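# Place a tray part into the raised fixture's pocket

## Task

Pick a single part out of the black tray and lower it into the pocket on the raised fixture's top face. The part's cut corner must sit in the pocket's matching cut corner, and the part must lie flat and fully seated.

## Robot and tools

Robot: two arms, left_arm and right_arm, each with a two-finger parallel gripper and a wrist camera. The scene frame has its origin at table-top height, halfway between the nominal arm bases. +x points out over the table, +z points up, and left_arm is on the +y side. These names do not match image left and right. Calibrated base positions in the scene frame: left_arm (-0.048, +0.264, +0.038) m, right_arm (-0.008, -0.358, +0.046) m. Each base is yawed a few degrees (quat_wxyz z = 0.026 and 0.023). A two-camera stand sits behind the arms.

Frames: hand positions, velocities and targets in results are given in each arm's own base frame. Fixed cameras and the table use the scene frame. Motion offsets are expressed along the current Hand target's own axes. The fingers point along the gripper's +z axis and open and close along its y axis. end_effector_position (metres) is the point between the pads, just under 1 cm behind the tips. Orientation is end_effector_quat_wxyz. Printed values can be wrong by a few centimetres, more at long reach.

execute_actions(actions, cameras): actions is a list of actions. Each action holds up to 15 rows, and each row is one 1/30 s control step. If an action has fewer than 15 rows, its last row repeats to fill them. A row is one list of 14 numbers covering both arms, each number in [-1, 1], and all 14 are required even if one arm is idle. Order: left dx, dy, dz, rx, ry, rz, opening, then the same seven for right. The six pose numbers are an offset from that arm's Hand target as it stood when the action began. They are not counted from the previous row. Scale: 1.0 = 0.6 m or 180 degrees, and rx, ry, rz form a single rotation vector. Sending the same offset again moves the arm further. Six zeros re-request the current Hand target. Opening is absolute, not an offset: +1 = about 87 mm between pads, +0.5 = 69, 0 = 43, -0.5 = 18, -1 = closed. A 0 counts as a command, so resend an arm's present opening to leave that gripper unchanged. cameras takes a list of names, ["all"] or []. With an empty actions list, all images come back by default.

move(target, speed, blend, opening_speed, blocking, cameras): target is one 14-number row or a list of up to 15 rows, laid out exactly as above. Every row is an offset from the same starting Hand targets. The tool draws straight paths, ending together, with a 10 s cap. speed is the top path speed in m/s, from 0.002 to 2.9, default 0.25. Rotation is limited to twice that value in rad/s. You can give one value or one per target. blend in metres rounds the corners at intermediate targets; 0 means a full stop at each. opening_speed is on the -1..+1 scale per second, minimum 0.2. blocking=false returns after about 0.5 s while the motion continues. Paths do not avoid obstacles or the other arm. Faster moves lag, stray and hit harder. The result adds a move: line giving the ending (done, off_target, moving, held, fault) and any limits (paced = the pose was clipped, held = a check withheld steps). done means the arm rests within 10 mm and 2 degrees of its target; it says nothing about contact.

wait(seconds 0-10) lets time pass with the last commands held. stop() brakes a running move. zoom_image(camera, region=[x0, y0, x1, y1]) enlarges a pixel region of at most 504x504 from the latest full image. Cameras: cam_head_left, cam_head_right, cam_high, cam_low, cam_left_wrist, cam_right_wrist, each 896x504. read_manual(section="licences") returns licence text only. finished_scene(scene) takes the current scene's number and ends the scene irreversibly. The part must remain placed once the robot lets go.

Results: Hand target is the last commanded pose after clipping, and the next offsets count from it. The gripper often stops short of it. If so, command the missing distance as an offset. Tool commands lists the present gripper commands. grip_measured is the finger position on the command scale. In Joint positions, the gripper's value runs from 0 (closed) to 1 (open). Readings can be off by about 1 mm. Joint velocities may say "within noise". Joint torques include gravity, are noisy, and the first three joints wrap at ±28 N m. Motor temperatures are also reported: MOTOR HOT appears at 75 °C, 90 °C folds that arm out of use, and 100 °C makes it fall. Heat builds from holding loads, stretched poses and pushing against something.

Control notes: commanded orientation is clipped to within 40 degrees of the measured orientation. Friction and gravity can leave the gripper low, short or tilted. Small moves may fail or go sideways, so check position and tilt after each move and correct them. An arm blocked by an obstacle keeps pressing until you command its target back past the gripper. To grip, note grip_measured at first contact and command about 0.04 below it for full force. Pad force is about 20 N, and fast closing squeezes harder.

Avoid: letting the arms, grippers or wrist cameras touch each other, including one gripper closing on the other's fingers. The clearance check will not stop this. Avoid hard hits or pushes on the table, fixture or tray. Do not drop the part from height, release it while it is moving, or let anything leave the table. Avoid strain on the camera cables, paths passing near an arm's own base, and anything that makes an arm stop. A loose object may occasionally get nudged by outside forces. Favour smooth, moderate motion.

Each tool is called after "Call:" as name(argument=value, ...), one argument or row to a line, values as JSON.

## Session

Call:
execute_actions(
  actions=[],
)

Scene clock: 0.00 s.
left_arm: end_effector_position=(+0.3892, +0.0250, +0.0530) grip_measured=+1.000 end_effector_quat_wxyz=(+0.581, -0.031, +0.813, +0.027) | right_arm: end_effector_position=(+0.3951, -0.0237, +0.0494) grip_measured=+0.986 end_effector_quat_wxyz=(+0.590, +0.024, +0.805, -0.049)
Joint positions: left_arm=[0.05 1.57 0.384 0.857 -0.032 -0.002 1] | right_arm=[-0.017 1.632 0.384 0.944 0.091 -0.023 0.993]
Joint velocities: within noise
Joint torques (N m): no reading
Motor temperatures (°C): left_arm=[18 23 21 22 18 19 18] | right_arm=[21 24 23 26 20 20 18]
Heat: left arm: 23 °C; right arm: 26 °C.
Hand target: left_arm +0.3941, +0.0253, +0.0623; +0.593, -0.031, +0.804, +0.027 | right_arm +0.3992, -0.0238, +0.0572; +0.600, +0.025, +0.798, -0.049
Tool commands: left_gripper/opening=+1.0 right_gripper/opening=+1.0

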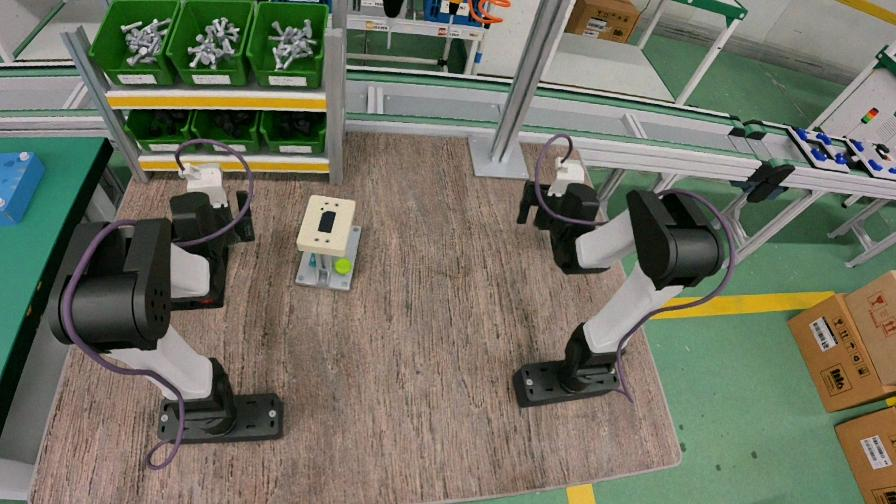

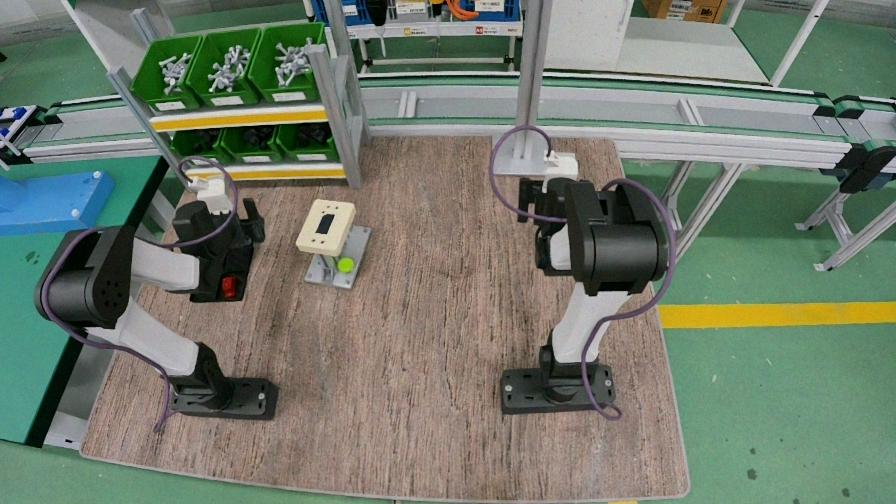

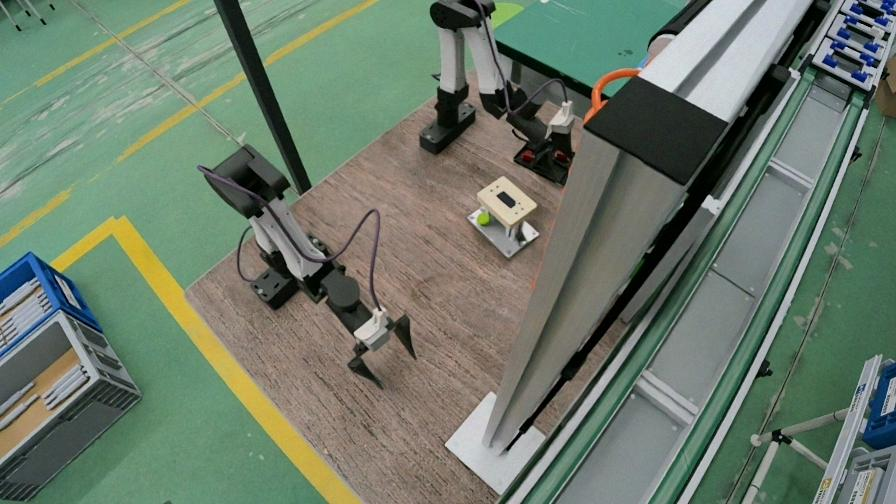

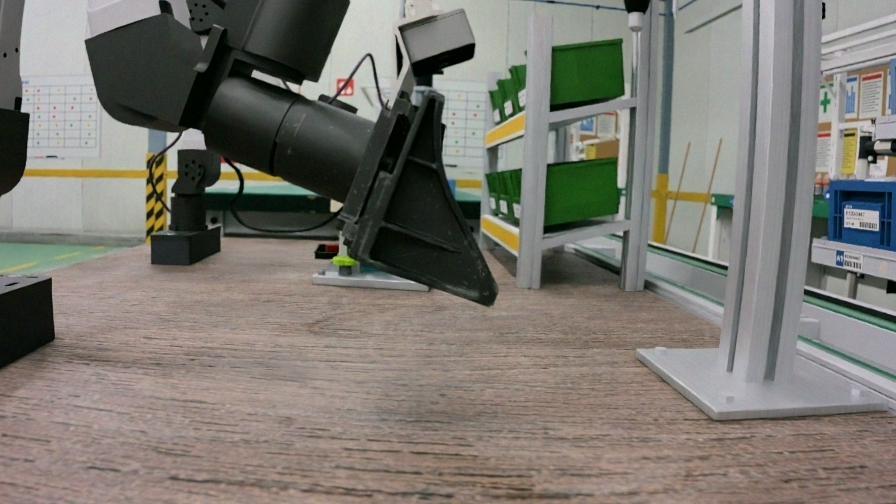

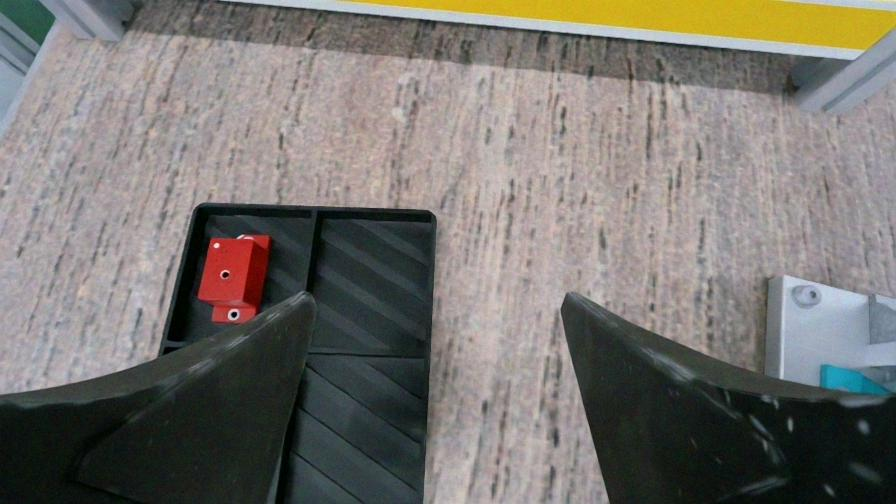

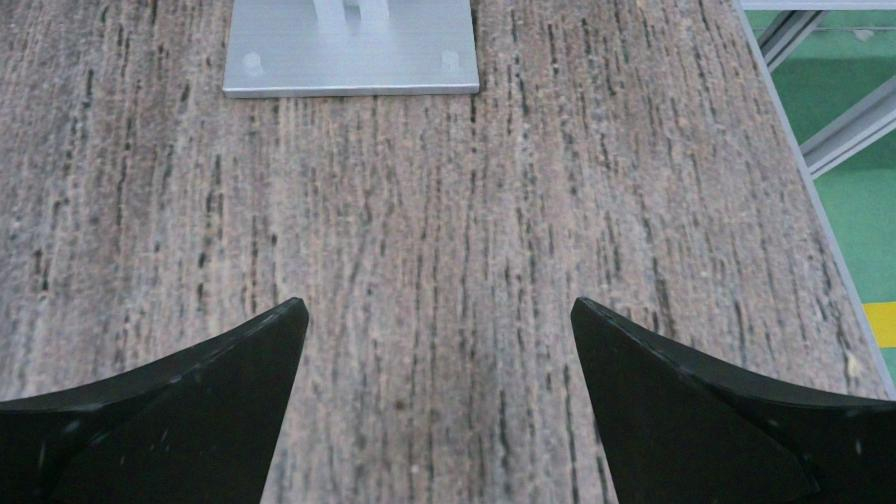

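Call:
zoom_image(
  camera="cam_head_right",
  region=[170, 180, 390, 304],
)

Call:
move(
  target=[-0.13, 0, -0.25, 0, 0, 0, 1, 0, 0, 0, 0, 0, 0, 1],
  cameras=["cam_left_wrist", "cam_head_right", "cam_head_left"],
)

Scaled by 2.291 from the camera's 896x504 image, which has a finer 1280x720 frame.

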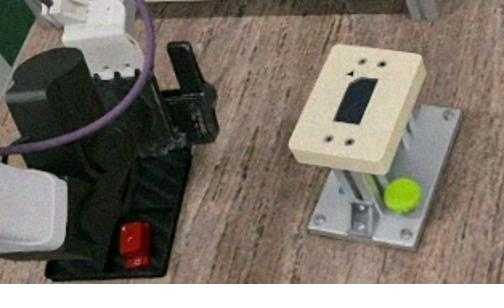

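Scene clock: 24.73 s.
left_arm: end_effector_position=(+0.2713, +0.0141, +0.1682) grip_measured=+1.000 end_effector_quat_wxyz=(+0.584, -0.025, +0.811, +0.026) | right_arm: end_effector_position=(+0.3951, -0.0237, +0.0494) grip_measured=+0.986 end_effector_quat_wxyz=(+0.590, +0.024, +0.805, -0.049)
Joint positions: left_arm=[0.017 0.571 0.451 -0.203 -0.055 -0.005 1] | right_arm=[-0.017 1.632 0.384 0.944 0.091 -0.023 0.993]
Joint torques (N m): left_arm=[-0.87 0.88 10.58 1.85 -0.08 -0.08] | right_arm=[0.01 -5.85 5.19 1.84 -0.04 -0.04]
Motor temperatures (°C): left_arm=[18 24 22 27 18 19 18] | right_arm=[21 26 24 31 20 20 18]
Heat: left arm: 27 °C; right arm: 31 °C.
Hand target: left_arm +0.2743, +0.0145, +0.1811; +0.593, -0.031, +0.804, +0.027 | right_arm +0.3992, -0.0238, +0.0572; +0.600, +0.025, +0.798, -0.049
Off the commanded pose: left_arm 0.013 m, 1 deg | right_arm 0.009 m, 1 deg.
move: off_target (left_arm)
Images, in order (width x height): cam_head_left 896x504, cam_head_right 896x504, cam_left_wrist 896x504.

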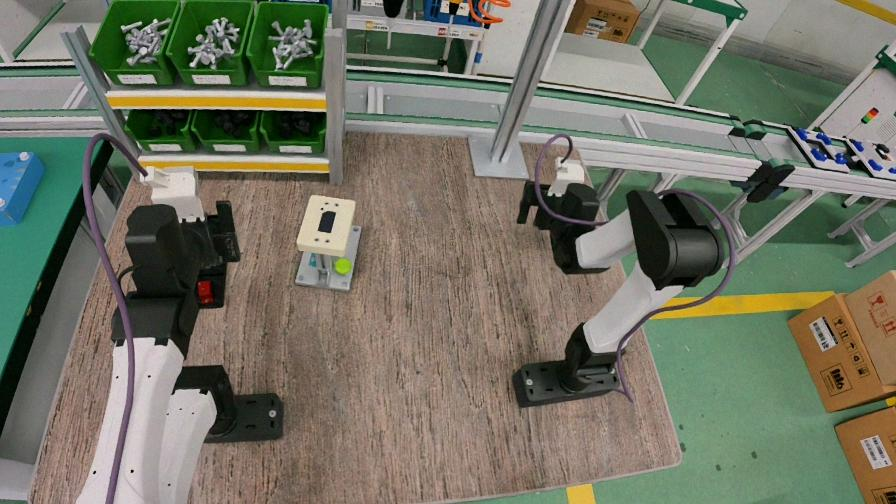

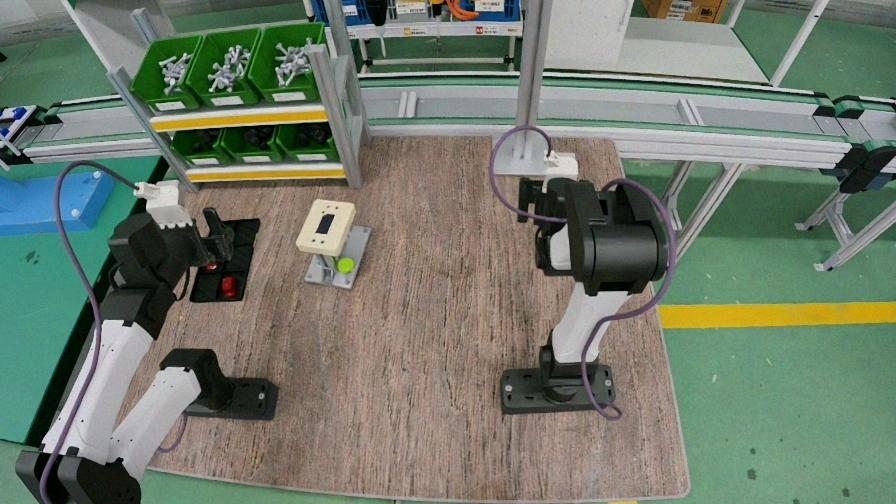

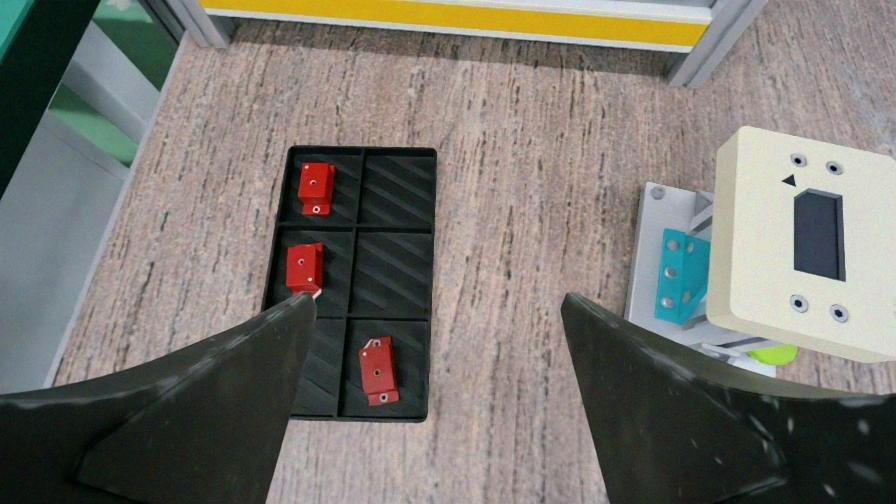

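Call:
zoom_image(
  camera="cam_left_wrist",
  region=[260, 130, 460, 430],
)

Call:
zoom_image(
  camera="cam_left_wrist",
  region=[690, 110, 890, 380],
)

Call:
zoom_image(
  camera="cam_left_wrist",
  region=[340, 320, 420, 420],
)

Scaled by 1.680 from the camera's 896x504 image, which has a finer 1280x720 frame.

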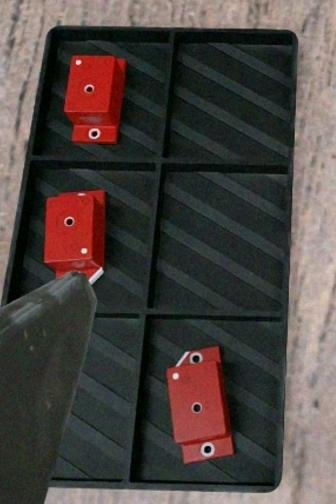

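Scaled by 1.867 from the camera's 896x504 image, which has a finer 1280x720 frame.

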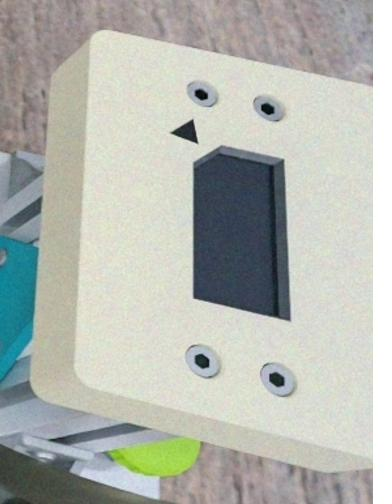

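Scaled by 5.040 from the camera's 896x504 image, which has a finer 1280x720 frame.

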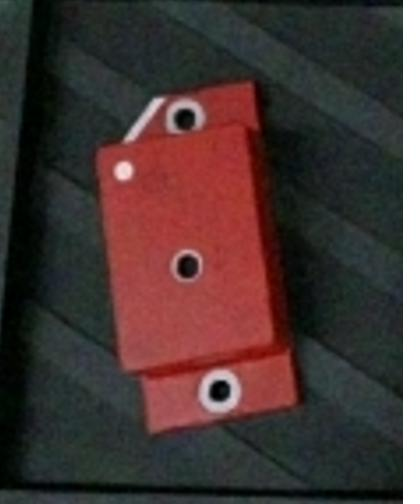

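Call:
move(
  target=[0.1275, 0.0847, 0.0467, -0.031, 0.404, -0.046, 0.1, 0, 0, 0, 0, 0, 0, 1],
  cameras=["cam_left_wrist", "cam_head_right", "cam_head_left", "cam_low"],
)

Scene clock: 58.80 s.
left_arm: end_effector_position=(+0.2720, +0.0625, +0.0967) grip_measured=+0.100 end_effector_quat_wxyz=(+0.001, -0.123, +0.992, -0.003) | right_arm: end_effector_position=(+0.3951, -0.0237, +0.0494) grip_measured=+0.986 end_effector_quat_wxyz=(+0.590, +0.024, +0.805, -0.049)
Joint positions: left_arm=[0.232 1.76 1.414 -1.224 0.006 -0.015 0.55] | right_arm=[-0.017 1.632 0.384 0.944 0.091 -0.023 0.993]
Joint torques (N m): left_arm=[0.16 -6.76 8.62 0.18 0.02 0.1] | right_arm=[0.01 -5.85 5.19 1.85 -0.04 -0.04]
Heat: left arm: 26 °C; right arm: 33 °C.
Hand target: left_arm +0.2744, +0.0662, +0.1002; +0.000, -0.122, +0.993, +0.000 | right_arm +0.3992, -0.0238, +0.0572; +0.600, +0.025, +0.798, -0.049
Off the commanded pose: left_arm 0.006 m, 0 deg | right_arm 0.009 m, 1 deg.
move: done
Images, in order (width x height): cam_head_left 896x504, cam_head_right 896x504, cam_low 896x504, cam_left_wrist 896x504.

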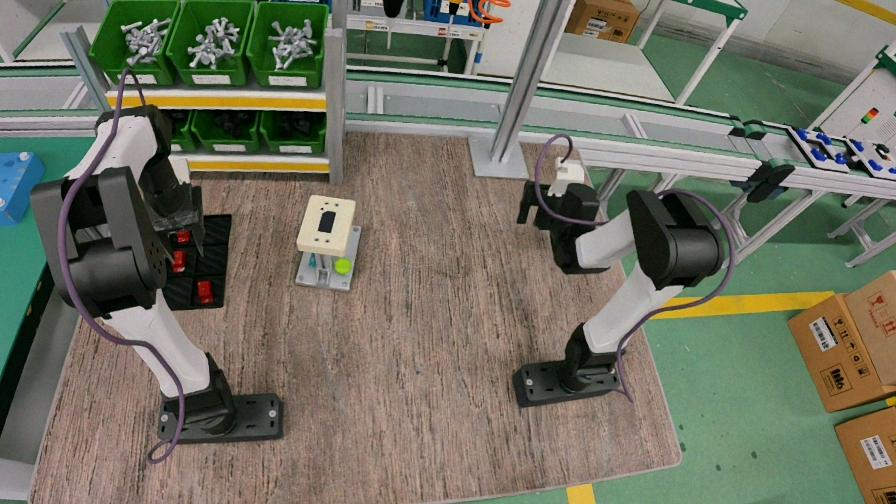

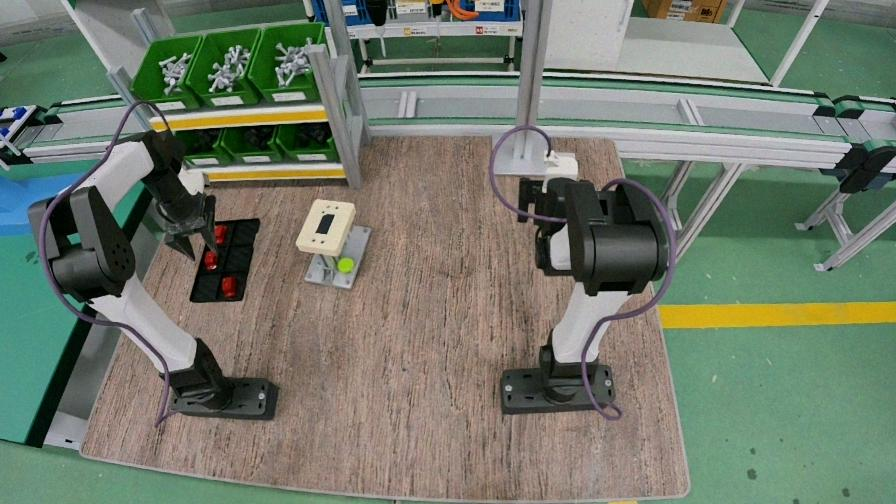

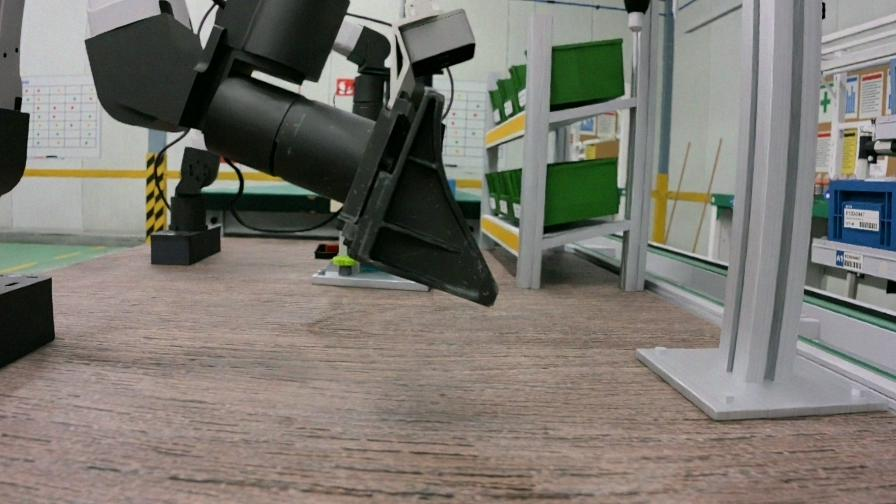

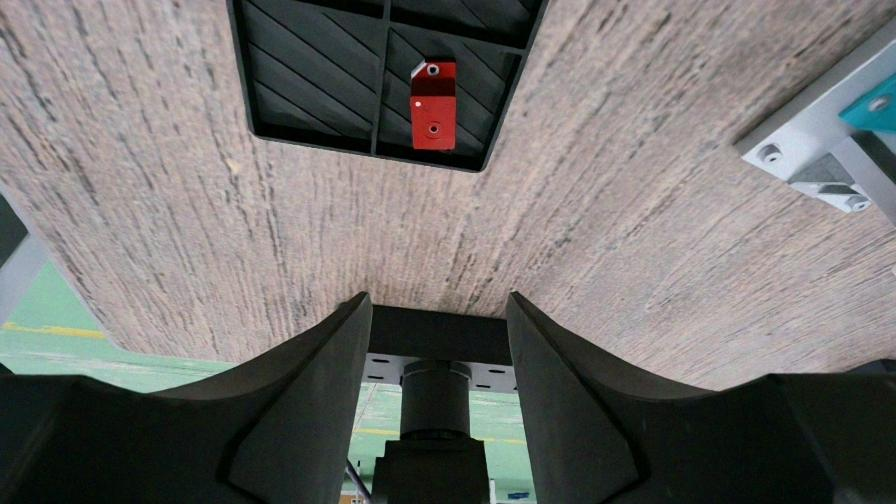

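Call:
move(
  target=[0.0022, 0.0117, 0.1117, 0, 0, 0, 0.1, 0, 0, 0, 0, 0, 0, 1],
  cameras=["cam_left_wrist", "cam_head_right"],
)

Call:
zoom_image(
  camera="cam_left_wrist",
  region=[320, 120, 560, 320],
)

Scene clock: 81.40 s.
left_arm: end_effector_position=(+0.2677, +0.0685, +0.0371) grip_measured=+0.100 end_effector_quat_wxyz=(-0.005, -0.124, +0.992, -0.004) | right_arm: end_effector_position=(+0.3951, -0.0237, +0.0494) grip_measured=+0.986 end_effector_quat_wxyz=(+0.590, +0.024, +0.805, -0.049)
Joint positions: left_arm=[0.254 1.811 1.232 -1.003 0.006 0.005 0.55] | right_arm=[-0.017 1.632 0.384 0.944 0.091 -0.023 0.993]
Joint torques (N m): left_arm=[0.16 -7.02 5.59 0.55 0.02 0.11] | right_arm=[0.02 -5.85 5.19 1.85 -0.04 -0.04]
Motor temperatures (°C): left_arm=[18 25 28 24 18 19 18] | right_arm=[21 27 25 33 20 20 18]
Heat: left arm: 28 °C; right arm: 33 °C.
Hand target: left_arm +0.2713, +0.0727, +0.0332; +0.000, -0.122, +0.993, +0.000 | right_arm +0.3992, -0.0238, +0.0572; +0.600, +0.025, +0.798, -0.049
Off the commanded pose: left_arm 0.007 m, 1 deg | right_arm 0.009 m, 1 deg.
move: done
Images, in order (width x height): cam_head_right 896x504, cam_left_wrist 896x504.

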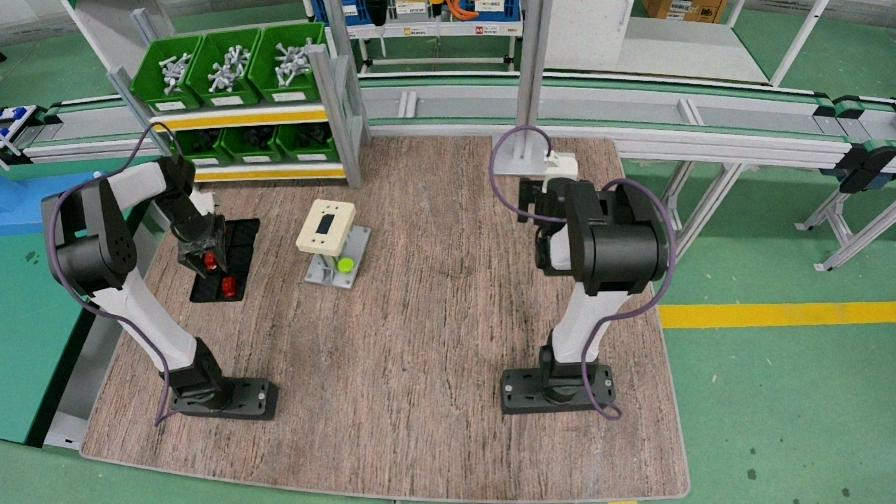

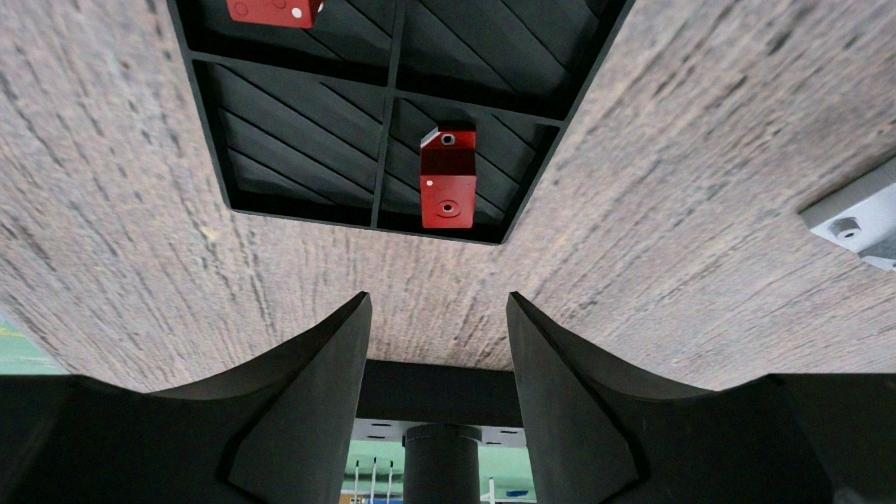

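Scaled by 2.100 from the camera's 896x504 image, which has a finer 1280x720 frame.

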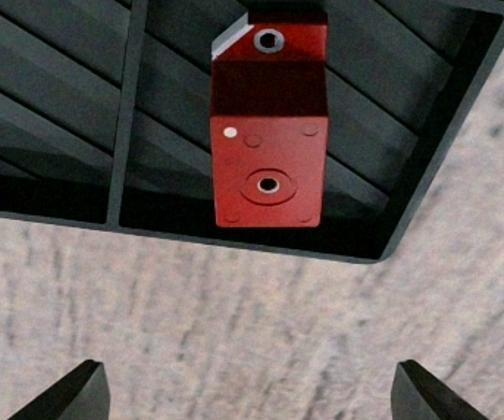

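Call:
move(
  target=[-0.0033, -0.0057, 0.05, 0, 0, 0, -0.2, 0, 0, 0, 0, 0, 0, 1],
  cameras=["cam_left_wrist"],
  speed=0.12,
)

Call:
zoom_image(
  camera="cam_left_wrist",
  region=[320, 170, 560, 370],
)

Scene clock: 98.67 s.
left_arm: end_effector_position=(+0.2703, +0.0692, +0.0078) grip_measured=-0.200 end_effector_quat_wxyz=(-0.004, -0.124, +0.992, -0.004) | right_arm: end_effector_position=(+0.3951, -0.0237, +0.0494) grip_measured=+0.986 end_effector_quat_wxyz=(+0.590, +0.024, +0.805, -0.049)
Joint positions: left_arm=[0.254 1.861 1.172 -0.89 0.006 0.006 0.4] | right_arm=[-0.017 1.632 0.384 0.944 0.091 -0.023 0.993]
Joint torques (N m): left_arm=[-0.87 -7.05 5.27 0.54 0.02 0.01] | right_arm=[0.01 -5.85 5.19 1.85 -0.04 -0.04]
Heat: left arm: 27 °C; right arm: 34 °C.
Hand target: left_arm +0.2741, +0.0698, +0.0031; +0.000, -0.122, +0.993, +0.000 | right_arm +0.3992, -0.0238, +0.0572; +0.600, +0.025, +0.798, -0.049
Off the commanded pose: left_arm 0.006 m, 1 deg | right_arm 0.009 m, 1 deg.
move: done
Images, in order (width x height): cam_left_wrist 896x504.

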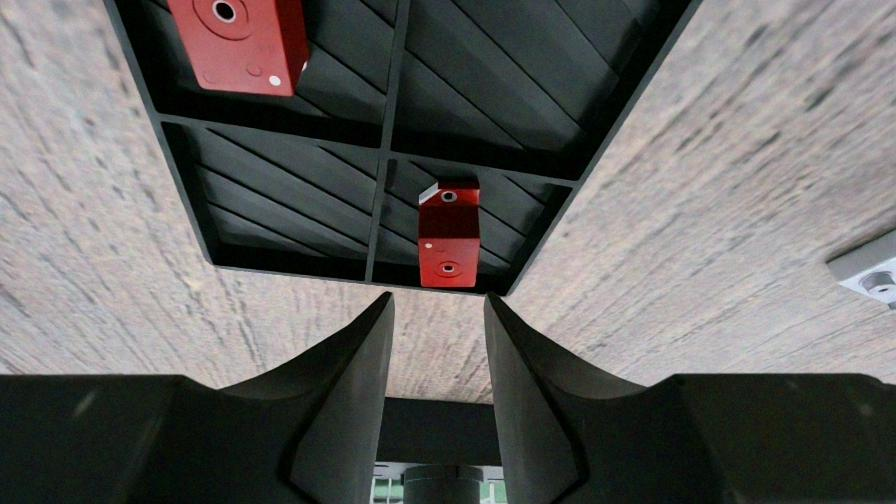

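Scaled by 2.100 from the camera's 896x504 image, which has a finer 1280x720 frame.

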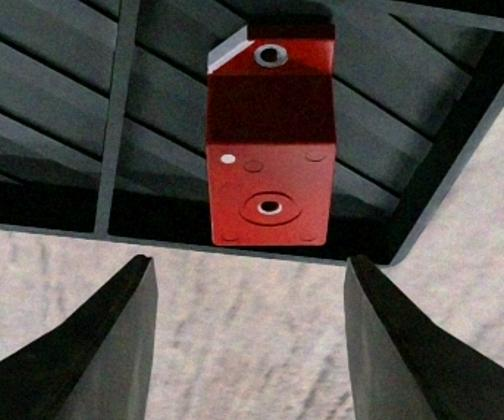

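Call:
move(
  target=[0.0055, -0.0065, 0.02, 0, 0, 0, -0.2, 0, 0, 0, 0, 0, 0, 1],
  cameras=["cam_left_wrist"],
  speed=0.1,
)

Call:
zoom_image(
  camera="cam_left_wrist",
  region=[320, 170, 560, 370],
)

Scene clock: 108.47 s.
left_arm: end_effector_position=(+0.2684, +0.0654, -0.0039) grip_measured=-0.200 end_effector_quat_wxyz=(-0.003, -0.120, +0.993, -0.004) | right_arm: end_effector_position=(+0.3951, -0.0237, +0.0494) grip_measured=+0.986 end_effector_quat_wxyz=(+0.590, +0.024, +0.805, -0.049)
Joint positions: left_arm=[0.243 1.871 1.133 -0.84 0.006 0.002 0.4] | right_arm=[-0.017 1.632 0.384 0.944 0.091 -0.023 0.993]
Joint torques (N m): left_arm=[-0.92 -6.94 5.05 0.55 0.02 -0.08] | right_arm=[0.01 -5.83 5.19 1.85 -0.04 -0.04]
Heat: left arm: 26 °C; right arm: 34 °C.
Hand target: left_arm +0.2718, +0.0653, -0.0088; +0.000, -0.122, +0.993, +0.000 | right_arm +0.3992, -0.0238, +0.0572; +0.600, +0.025, +0.798, -0.049
Off the commanded pose: left_arm 0.006 m, 1 deg | right_arm 0.009 m, 1 deg.
move: done
Images, in order (width x height): cam_left_wrist 896x504.

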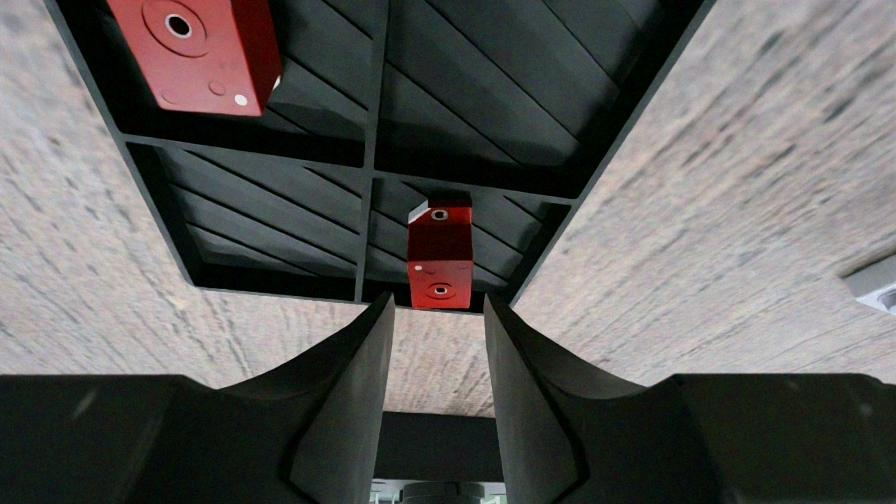

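Scaled by 2.100 from the camera's 896x504 image, which has a finer 1280x720 frame.

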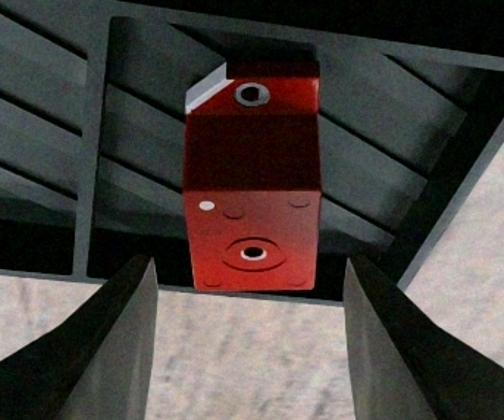

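Call:
move(
  target=[0, 0, 0.022, 0, 0, 0, -0.2, 0, 0, 0, 0, 0, 0, 1],
  cameras=["cam_left_wrist"],
  speed=0.1,
)

Call:
zoom_image(
  camera="cam_left_wrist",
  region=[320, 190, 560, 390],
)

Scene clock: 114.70 s.
left_arm: end_effector_position=(+0.2685, +0.0654, -0.0170) grip_measured=-0.200 end_effector_quat_wxyz=(-0.003, -0.120, +0.993, -0.004) | right_arm: end_effector_position=(+0.3951, -0.0237, +0.0494) grip_measured=+0.986 end_effector_quat_wxyz=(+0.590, +0.024, +0.805, -0.049)
Joint positions: left_arm=[0.243 1.897 1.109 -0.79 0.006 0.002 0.4] | right_arm=[-0.017 1.632 0.384 0.944 0.091 -0.023 0.993]
Joint torques (N m): left_arm=[-0.92 -7.01 4.9 0.55 0.02 -0.08] | right_arm=[0.02 -5.85 5.2 1.85 -0.04 -0.04]
Heat: left arm: 26 °C; right arm: 35 °C.
Hand target: left_arm +0.2718, +0.0653, -0.0220; +0.000, -0.122, +0.993, +0.000 | right_arm +0.3992, -0.0238, +0.0572; +0.600, +0.025, +0.798, -0.049
Off the commanded pose: left_arm 0.006 m, 1 deg | right_arm 0.009 m, 1 deg.
move: done
Images, in order (width x height): cam_left_wrist 896x504.

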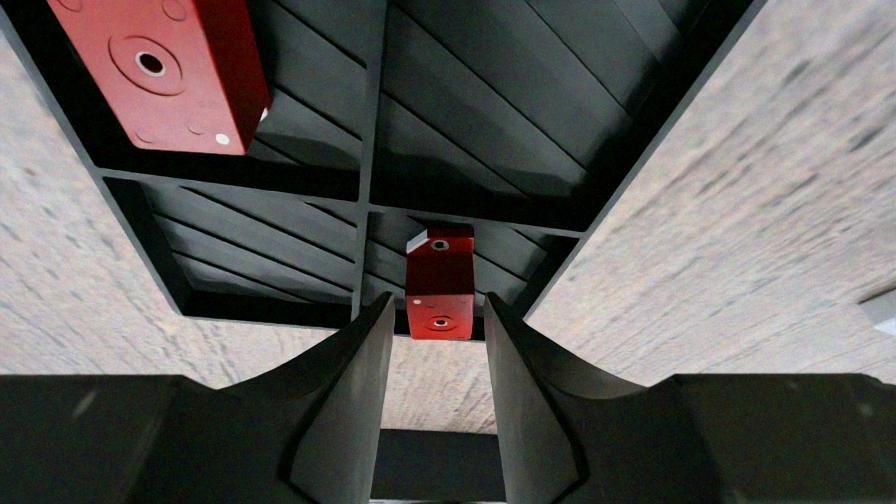

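Scaled by 2.100 from the camera's 896x504 image, which has a finer 1280x720 frame.

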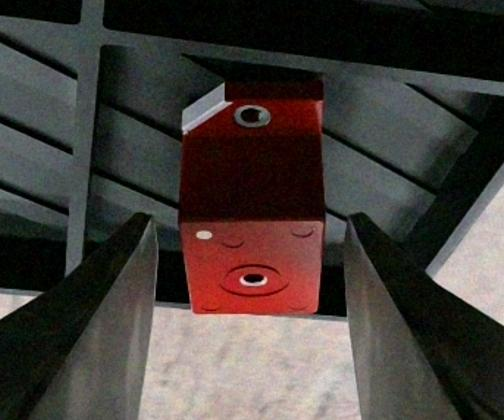

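Call:
move(
  target=[0, 0, 0.0075, 0, 0, 0, -0.2, 0, 0, 0, 0, 0, 0, 1],
  speed=0.1,
)

Call:
move(
  target=[0, 0, 0, 0, 0, 0, -0.55, 0, 0, 0, 0, 0, 0, 1],
  opening_speed=0.3,
  cameras=["cam_left_wrist"],
)

Call:
zoom_image(
  camera="cam_left_wrist",
  region=[320, 190, 560, 390],
)

Scene clock: 122.10 s.
left_arm: end_effector_position=(+0.2686, +0.0654, -0.0215) grip_measured=-0.200 end_effector_quat_wxyz=(-0.003, -0.120, +0.993, -0.004) | right_arm: end_effector_position=(+0.3951, -0.0237, +0.0494) grip_measured=+0.986 end_effector_quat_wxyz=(+0.590, +0.024, +0.805, -0.049)
Joint positions: left_arm=[0.243 1.906 1.101 -0.773 0.006 0.002 0.4] | right_arm=[-0.017 1.632 0.384 0.944 0.091 -0.023 0.993]
Joint torques (N m): left_arm=[-0.92 -7.01 4.86 0.56 0.02 -0.08] | right_arm=[0.01 -5.85 5.19 1.84 -0.04 -0.03]
Heat: left arm: 26 °C; right arm: 35 °C.
Hand target: left_arm +0.2718, +0.0653, -0.0266; +0.000, -0.122, +0.993, +0.000 | right_arm +0.3992, -0.0238, +0.0572; +0.600, +0.025, +0.798, -0.049
Off the commanded pose: left_arm 0.006 m, 1 deg | right_arm 0.009 m, 1 deg.
move: done

Scene clock: 123.47 s.
left_arm: end_effector_position=(+0.2687, +0.0655, -0.0215) grip_measured=-0.400 end_effector_quat_wxyz=(-0.003, -0.120, +0.993, -0.004) | right_arm: end_effector_position=(+0.3951, -0.0237, +0.0494) grip_measured=+0.986 end_effector_quat_wxyz=(+0.590, +0.024, +0.805, -0.049)
Joint positions: left_arm=[0.243 1.906 1.101 -0.773 0.006 0.002 0.3] | right_arm=[-0.017 1.632 0.384 0.944 0.091 -0.023 0.993]
Joint torques (N m): left_arm=[-0.92 -7.02 4.86 0.56 0.02 -0.08] | right_arm=[0.01 -5.83 5.2 1.85 -0.04 -0.03]
Heat: left arm: 26 °C; right arm: 35 °C.
Hand target: left_arm +0.2717, +0.0653, -0.0266; +0.000, -0.122, +0.993, +0.000 | right_arm +0.3992, -0.0238, +0.0572; +0.600, +0.025, +0.798, -0.049
Off the commanded pose: left_arm 0.006 m, 1 deg | right_arm 0.009 m, 1 deg.
move: done
Images, in order (width x height): cam_left_wrist 896x504.

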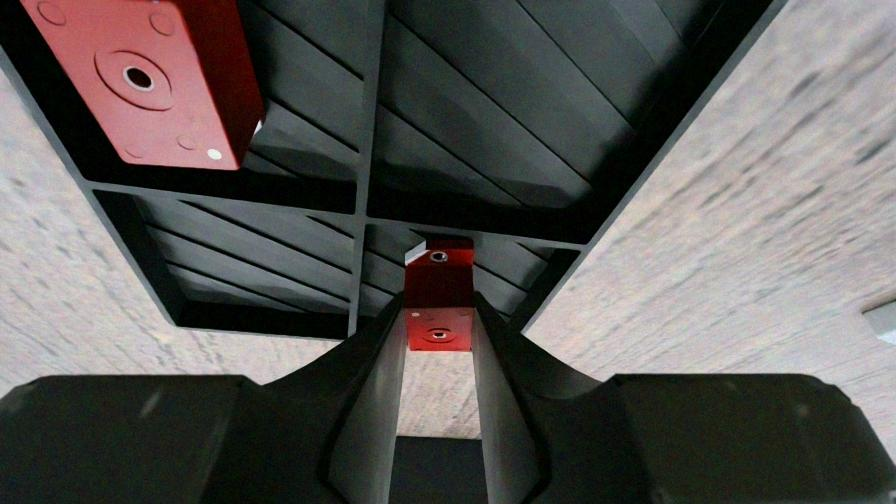

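Scaled by 2.100 from the camera's 896x504 image, which has a finer 1280x720 frame.

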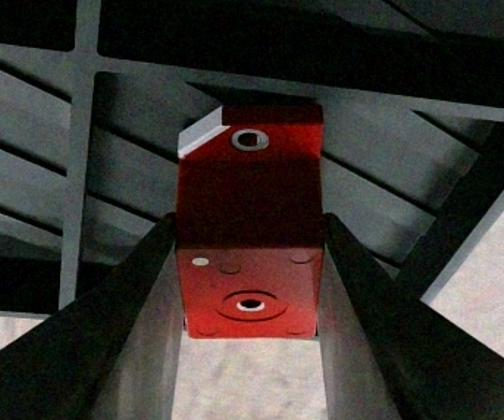

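Call:
move(
  target=[
    [0, 0, -0.25, 0, 0, 0, -0.55, 0, 0, 0, 0, 0, 0, 1],
    [-0.0427, -0.4915, -0.2943, 0, 0, 0.152, -0.55, 0, 0, 0, 0, 0, 0, 1],
  ],
  blend=0.04,
  cameras=["all"],
)

Scene clock: 140.27 s.
left_arm: end_effector_position=(+0.3657, -0.2151, +0.1479) grip_measured=-0.400 end_effector_quat_wxyz=(+0.065, +0.120, +0.990, -0.029) | right_arm: end_effector_position=(+0.3951, -0.0237, +0.0494) grip_measured=+0.986 end_effector_quat_wxyz=(+0.590, +0.024, +0.805, -0.049)
Joint positions: left_arm=[-0.504 2.278 2.388 -1.538 0.004 -0.263 0.3] | right_arm=[-0.017 1.632 0.384 0.944 0.091 -0.023 0.993]
Joint torques (N m): left_arm=[-0.05 -10.54 8.77 0.44 0.07 -0.07] | right_arm=[0.01 -5.85 5.19 1.85 -0.04 -0.04]
Heat: left arm: 27 °C; right arm: 35 °C.
Hand target: left_arm +0.3679, -0.2148, +0.1498; +0.000, +0.117, +0.993, +0.000 | right_arm +0.3992, -0.0238, +0.0572; +0.600, +0.025, +0.798, -0.049
Off the commanded pose: left_arm 0.003 m, 8 deg | right_arm 0.009 m, 1 deg.
joint sent to its limit (left arm) — joint 4 (wrist pitch), lower limit. The joint targets are off in orientation, not in position.
move: off_target (left_arm)

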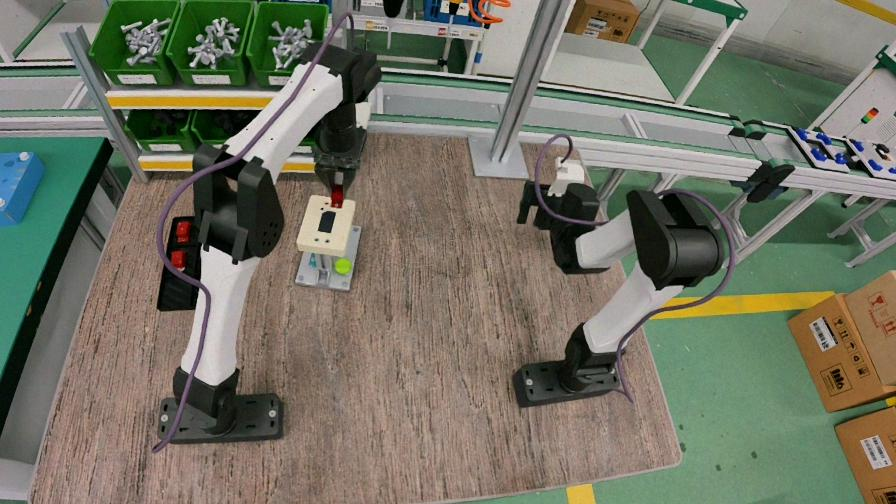

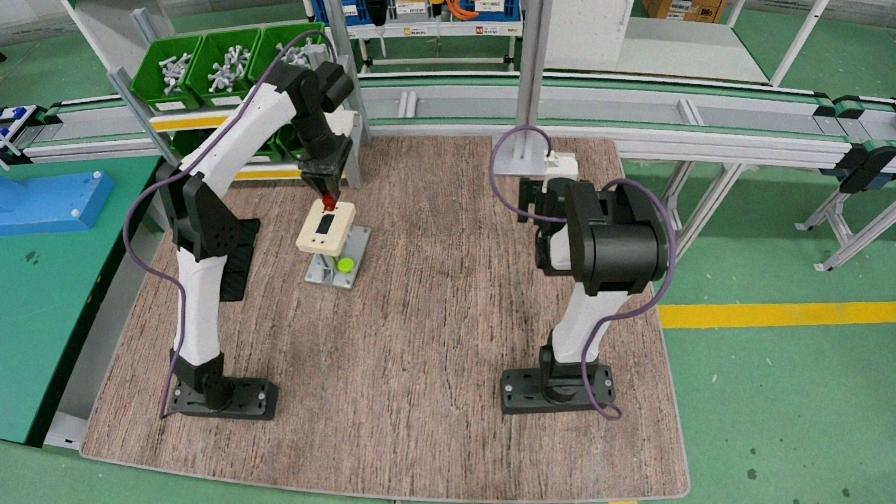

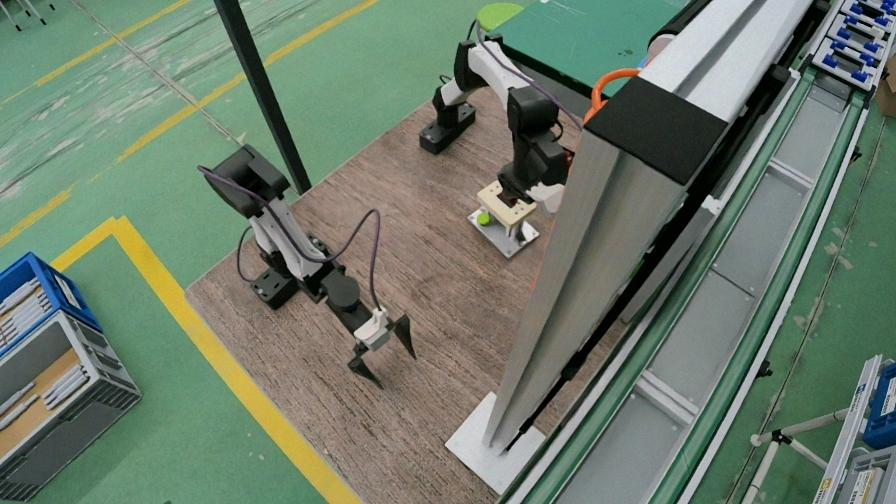

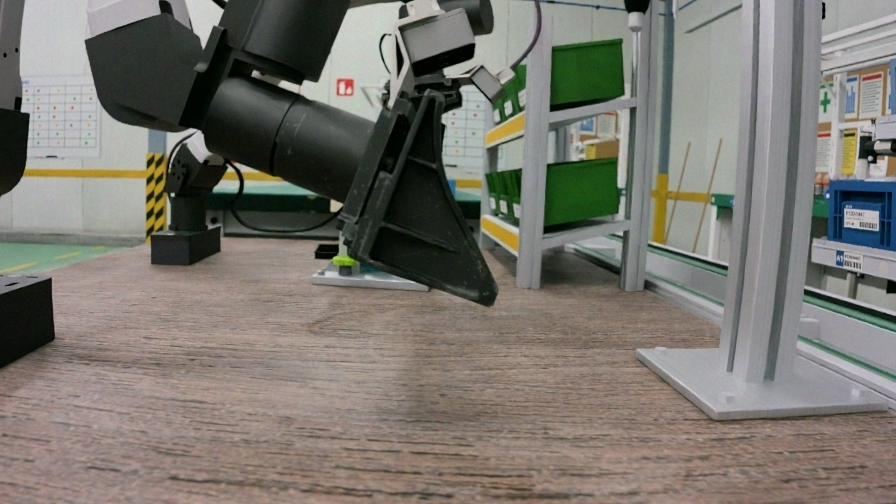

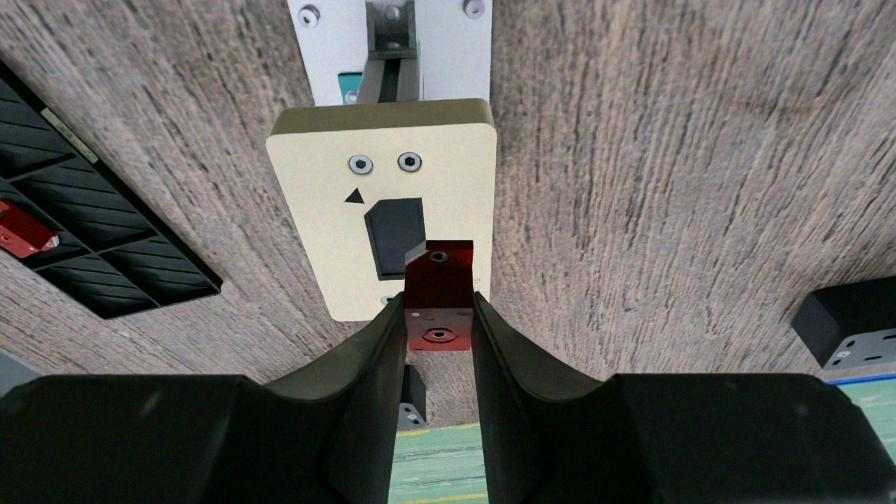

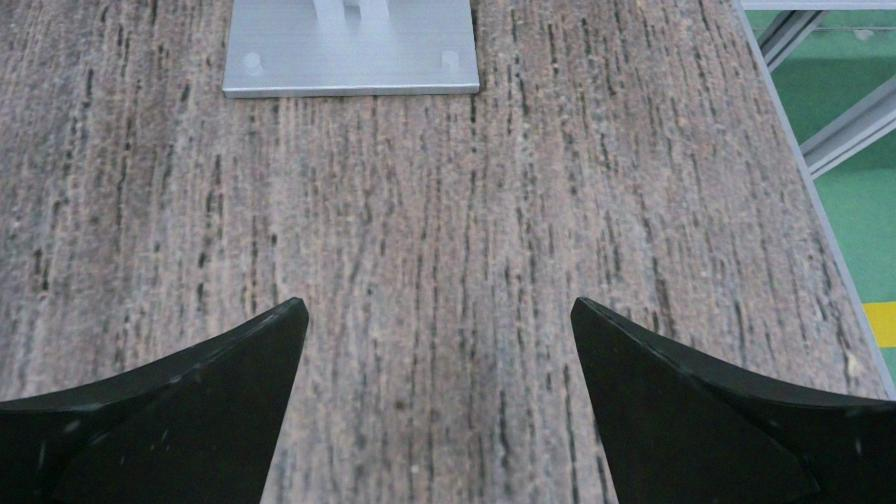

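Call:
move(
  target=[0.0337, 0.0263, 0.0417, 0, 0, -0.005, -0.55, 0, 0, 0, 0, 0, 0, 1],
  cameras=["cam_left_wrist","cam_high"],
  speed=0.12,
)

Call:
zoom_image(
  camera="cam_left_wrist",
  region=[260, 130, 540, 370],
)

Scene clock: 164.10 s.
left_arm: end_effector_position=(+0.3537, -0.1991, +0.1251) grip_measured=-0.400 end_effector_quat_wxyz=(+0.017, +0.110, +0.994, -0.009) | right_arm: end_effector_position=(+0.3951, -0.0237, +0.0494) grip_measured=+0.986 end_effector_quat_wxyz=(+0.590, +0.024, +0.805, -0.049)
Joint positions: left_arm=[-0.484 2.278 2.286 -1.539 0.004 -0.263 0.3] | right_arm=[-0.017 1.632 0.384 0.944 0.091 -0.023 0.993]
Joint torques (N m): left_arm=[0.12 -11.66 5.78 0.27 0.03 0.03] | right_arm=[0.01 -5.83 5.19 1.84 -0.04 -0.03]
Motor temperatures (°C): left_arm=[18 30 27 23 18 19 19] | right_arm=[21 27 25 36 20 20 17]
Heat: left arm: 30 °C; right arm: 36 °C.
Hand target: left_arm +0.3518, -0.1947, +0.1248; +0.000, +0.109, +0.994, +0.000 | right_arm +0.3992, -0.0238, +0.0572; +0.600, +0.025, +0.798, -0.049
Off the commanded pose: left_arm 0.005 m, 2 deg | right_arm 0.009 m, 1 deg.
joint sent to its limit (left arm) — joint 4 (wrist pitch), lower limit. The joint targets still meet the commanded pose.
move: done
Images, in order (width x height): cam_high 896x504, cam_left_wrist 896x504.

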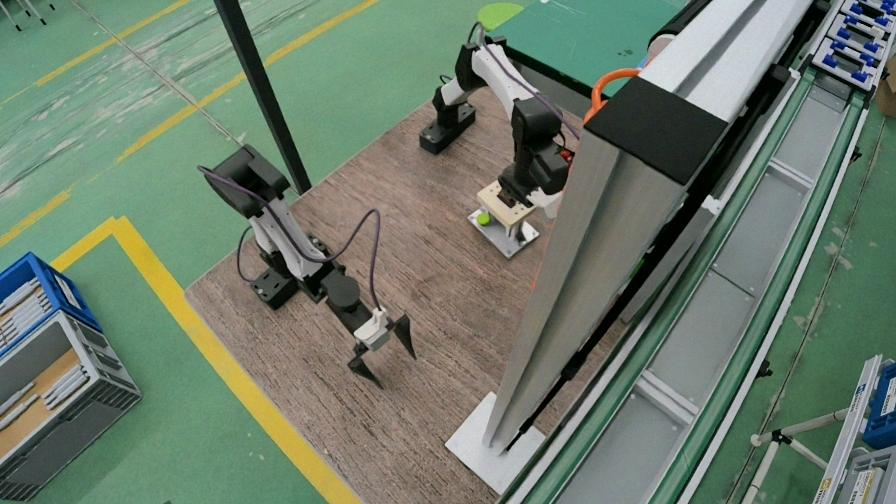

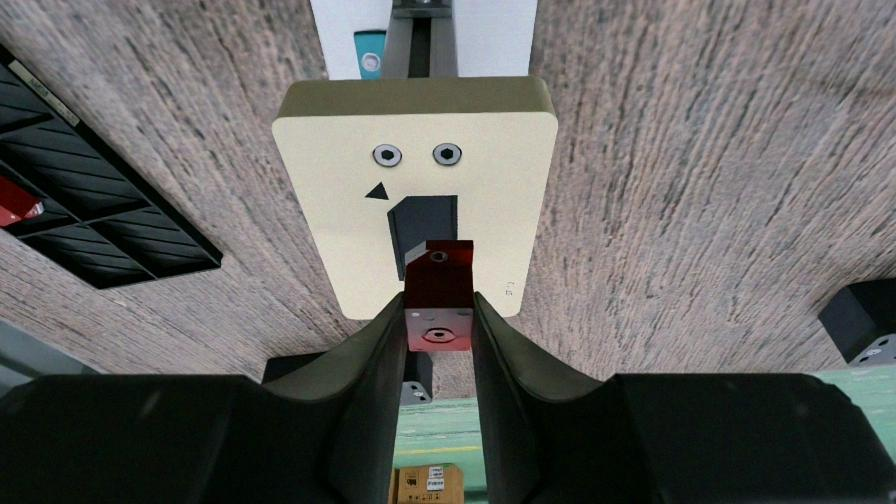

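Scaled by 1.800 from the camera's 896x504 image, which has a finer 1280x720 frame.

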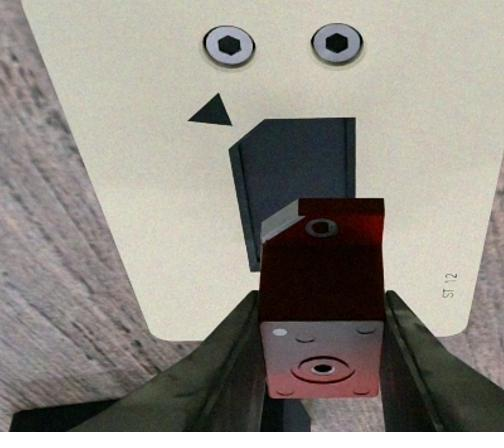

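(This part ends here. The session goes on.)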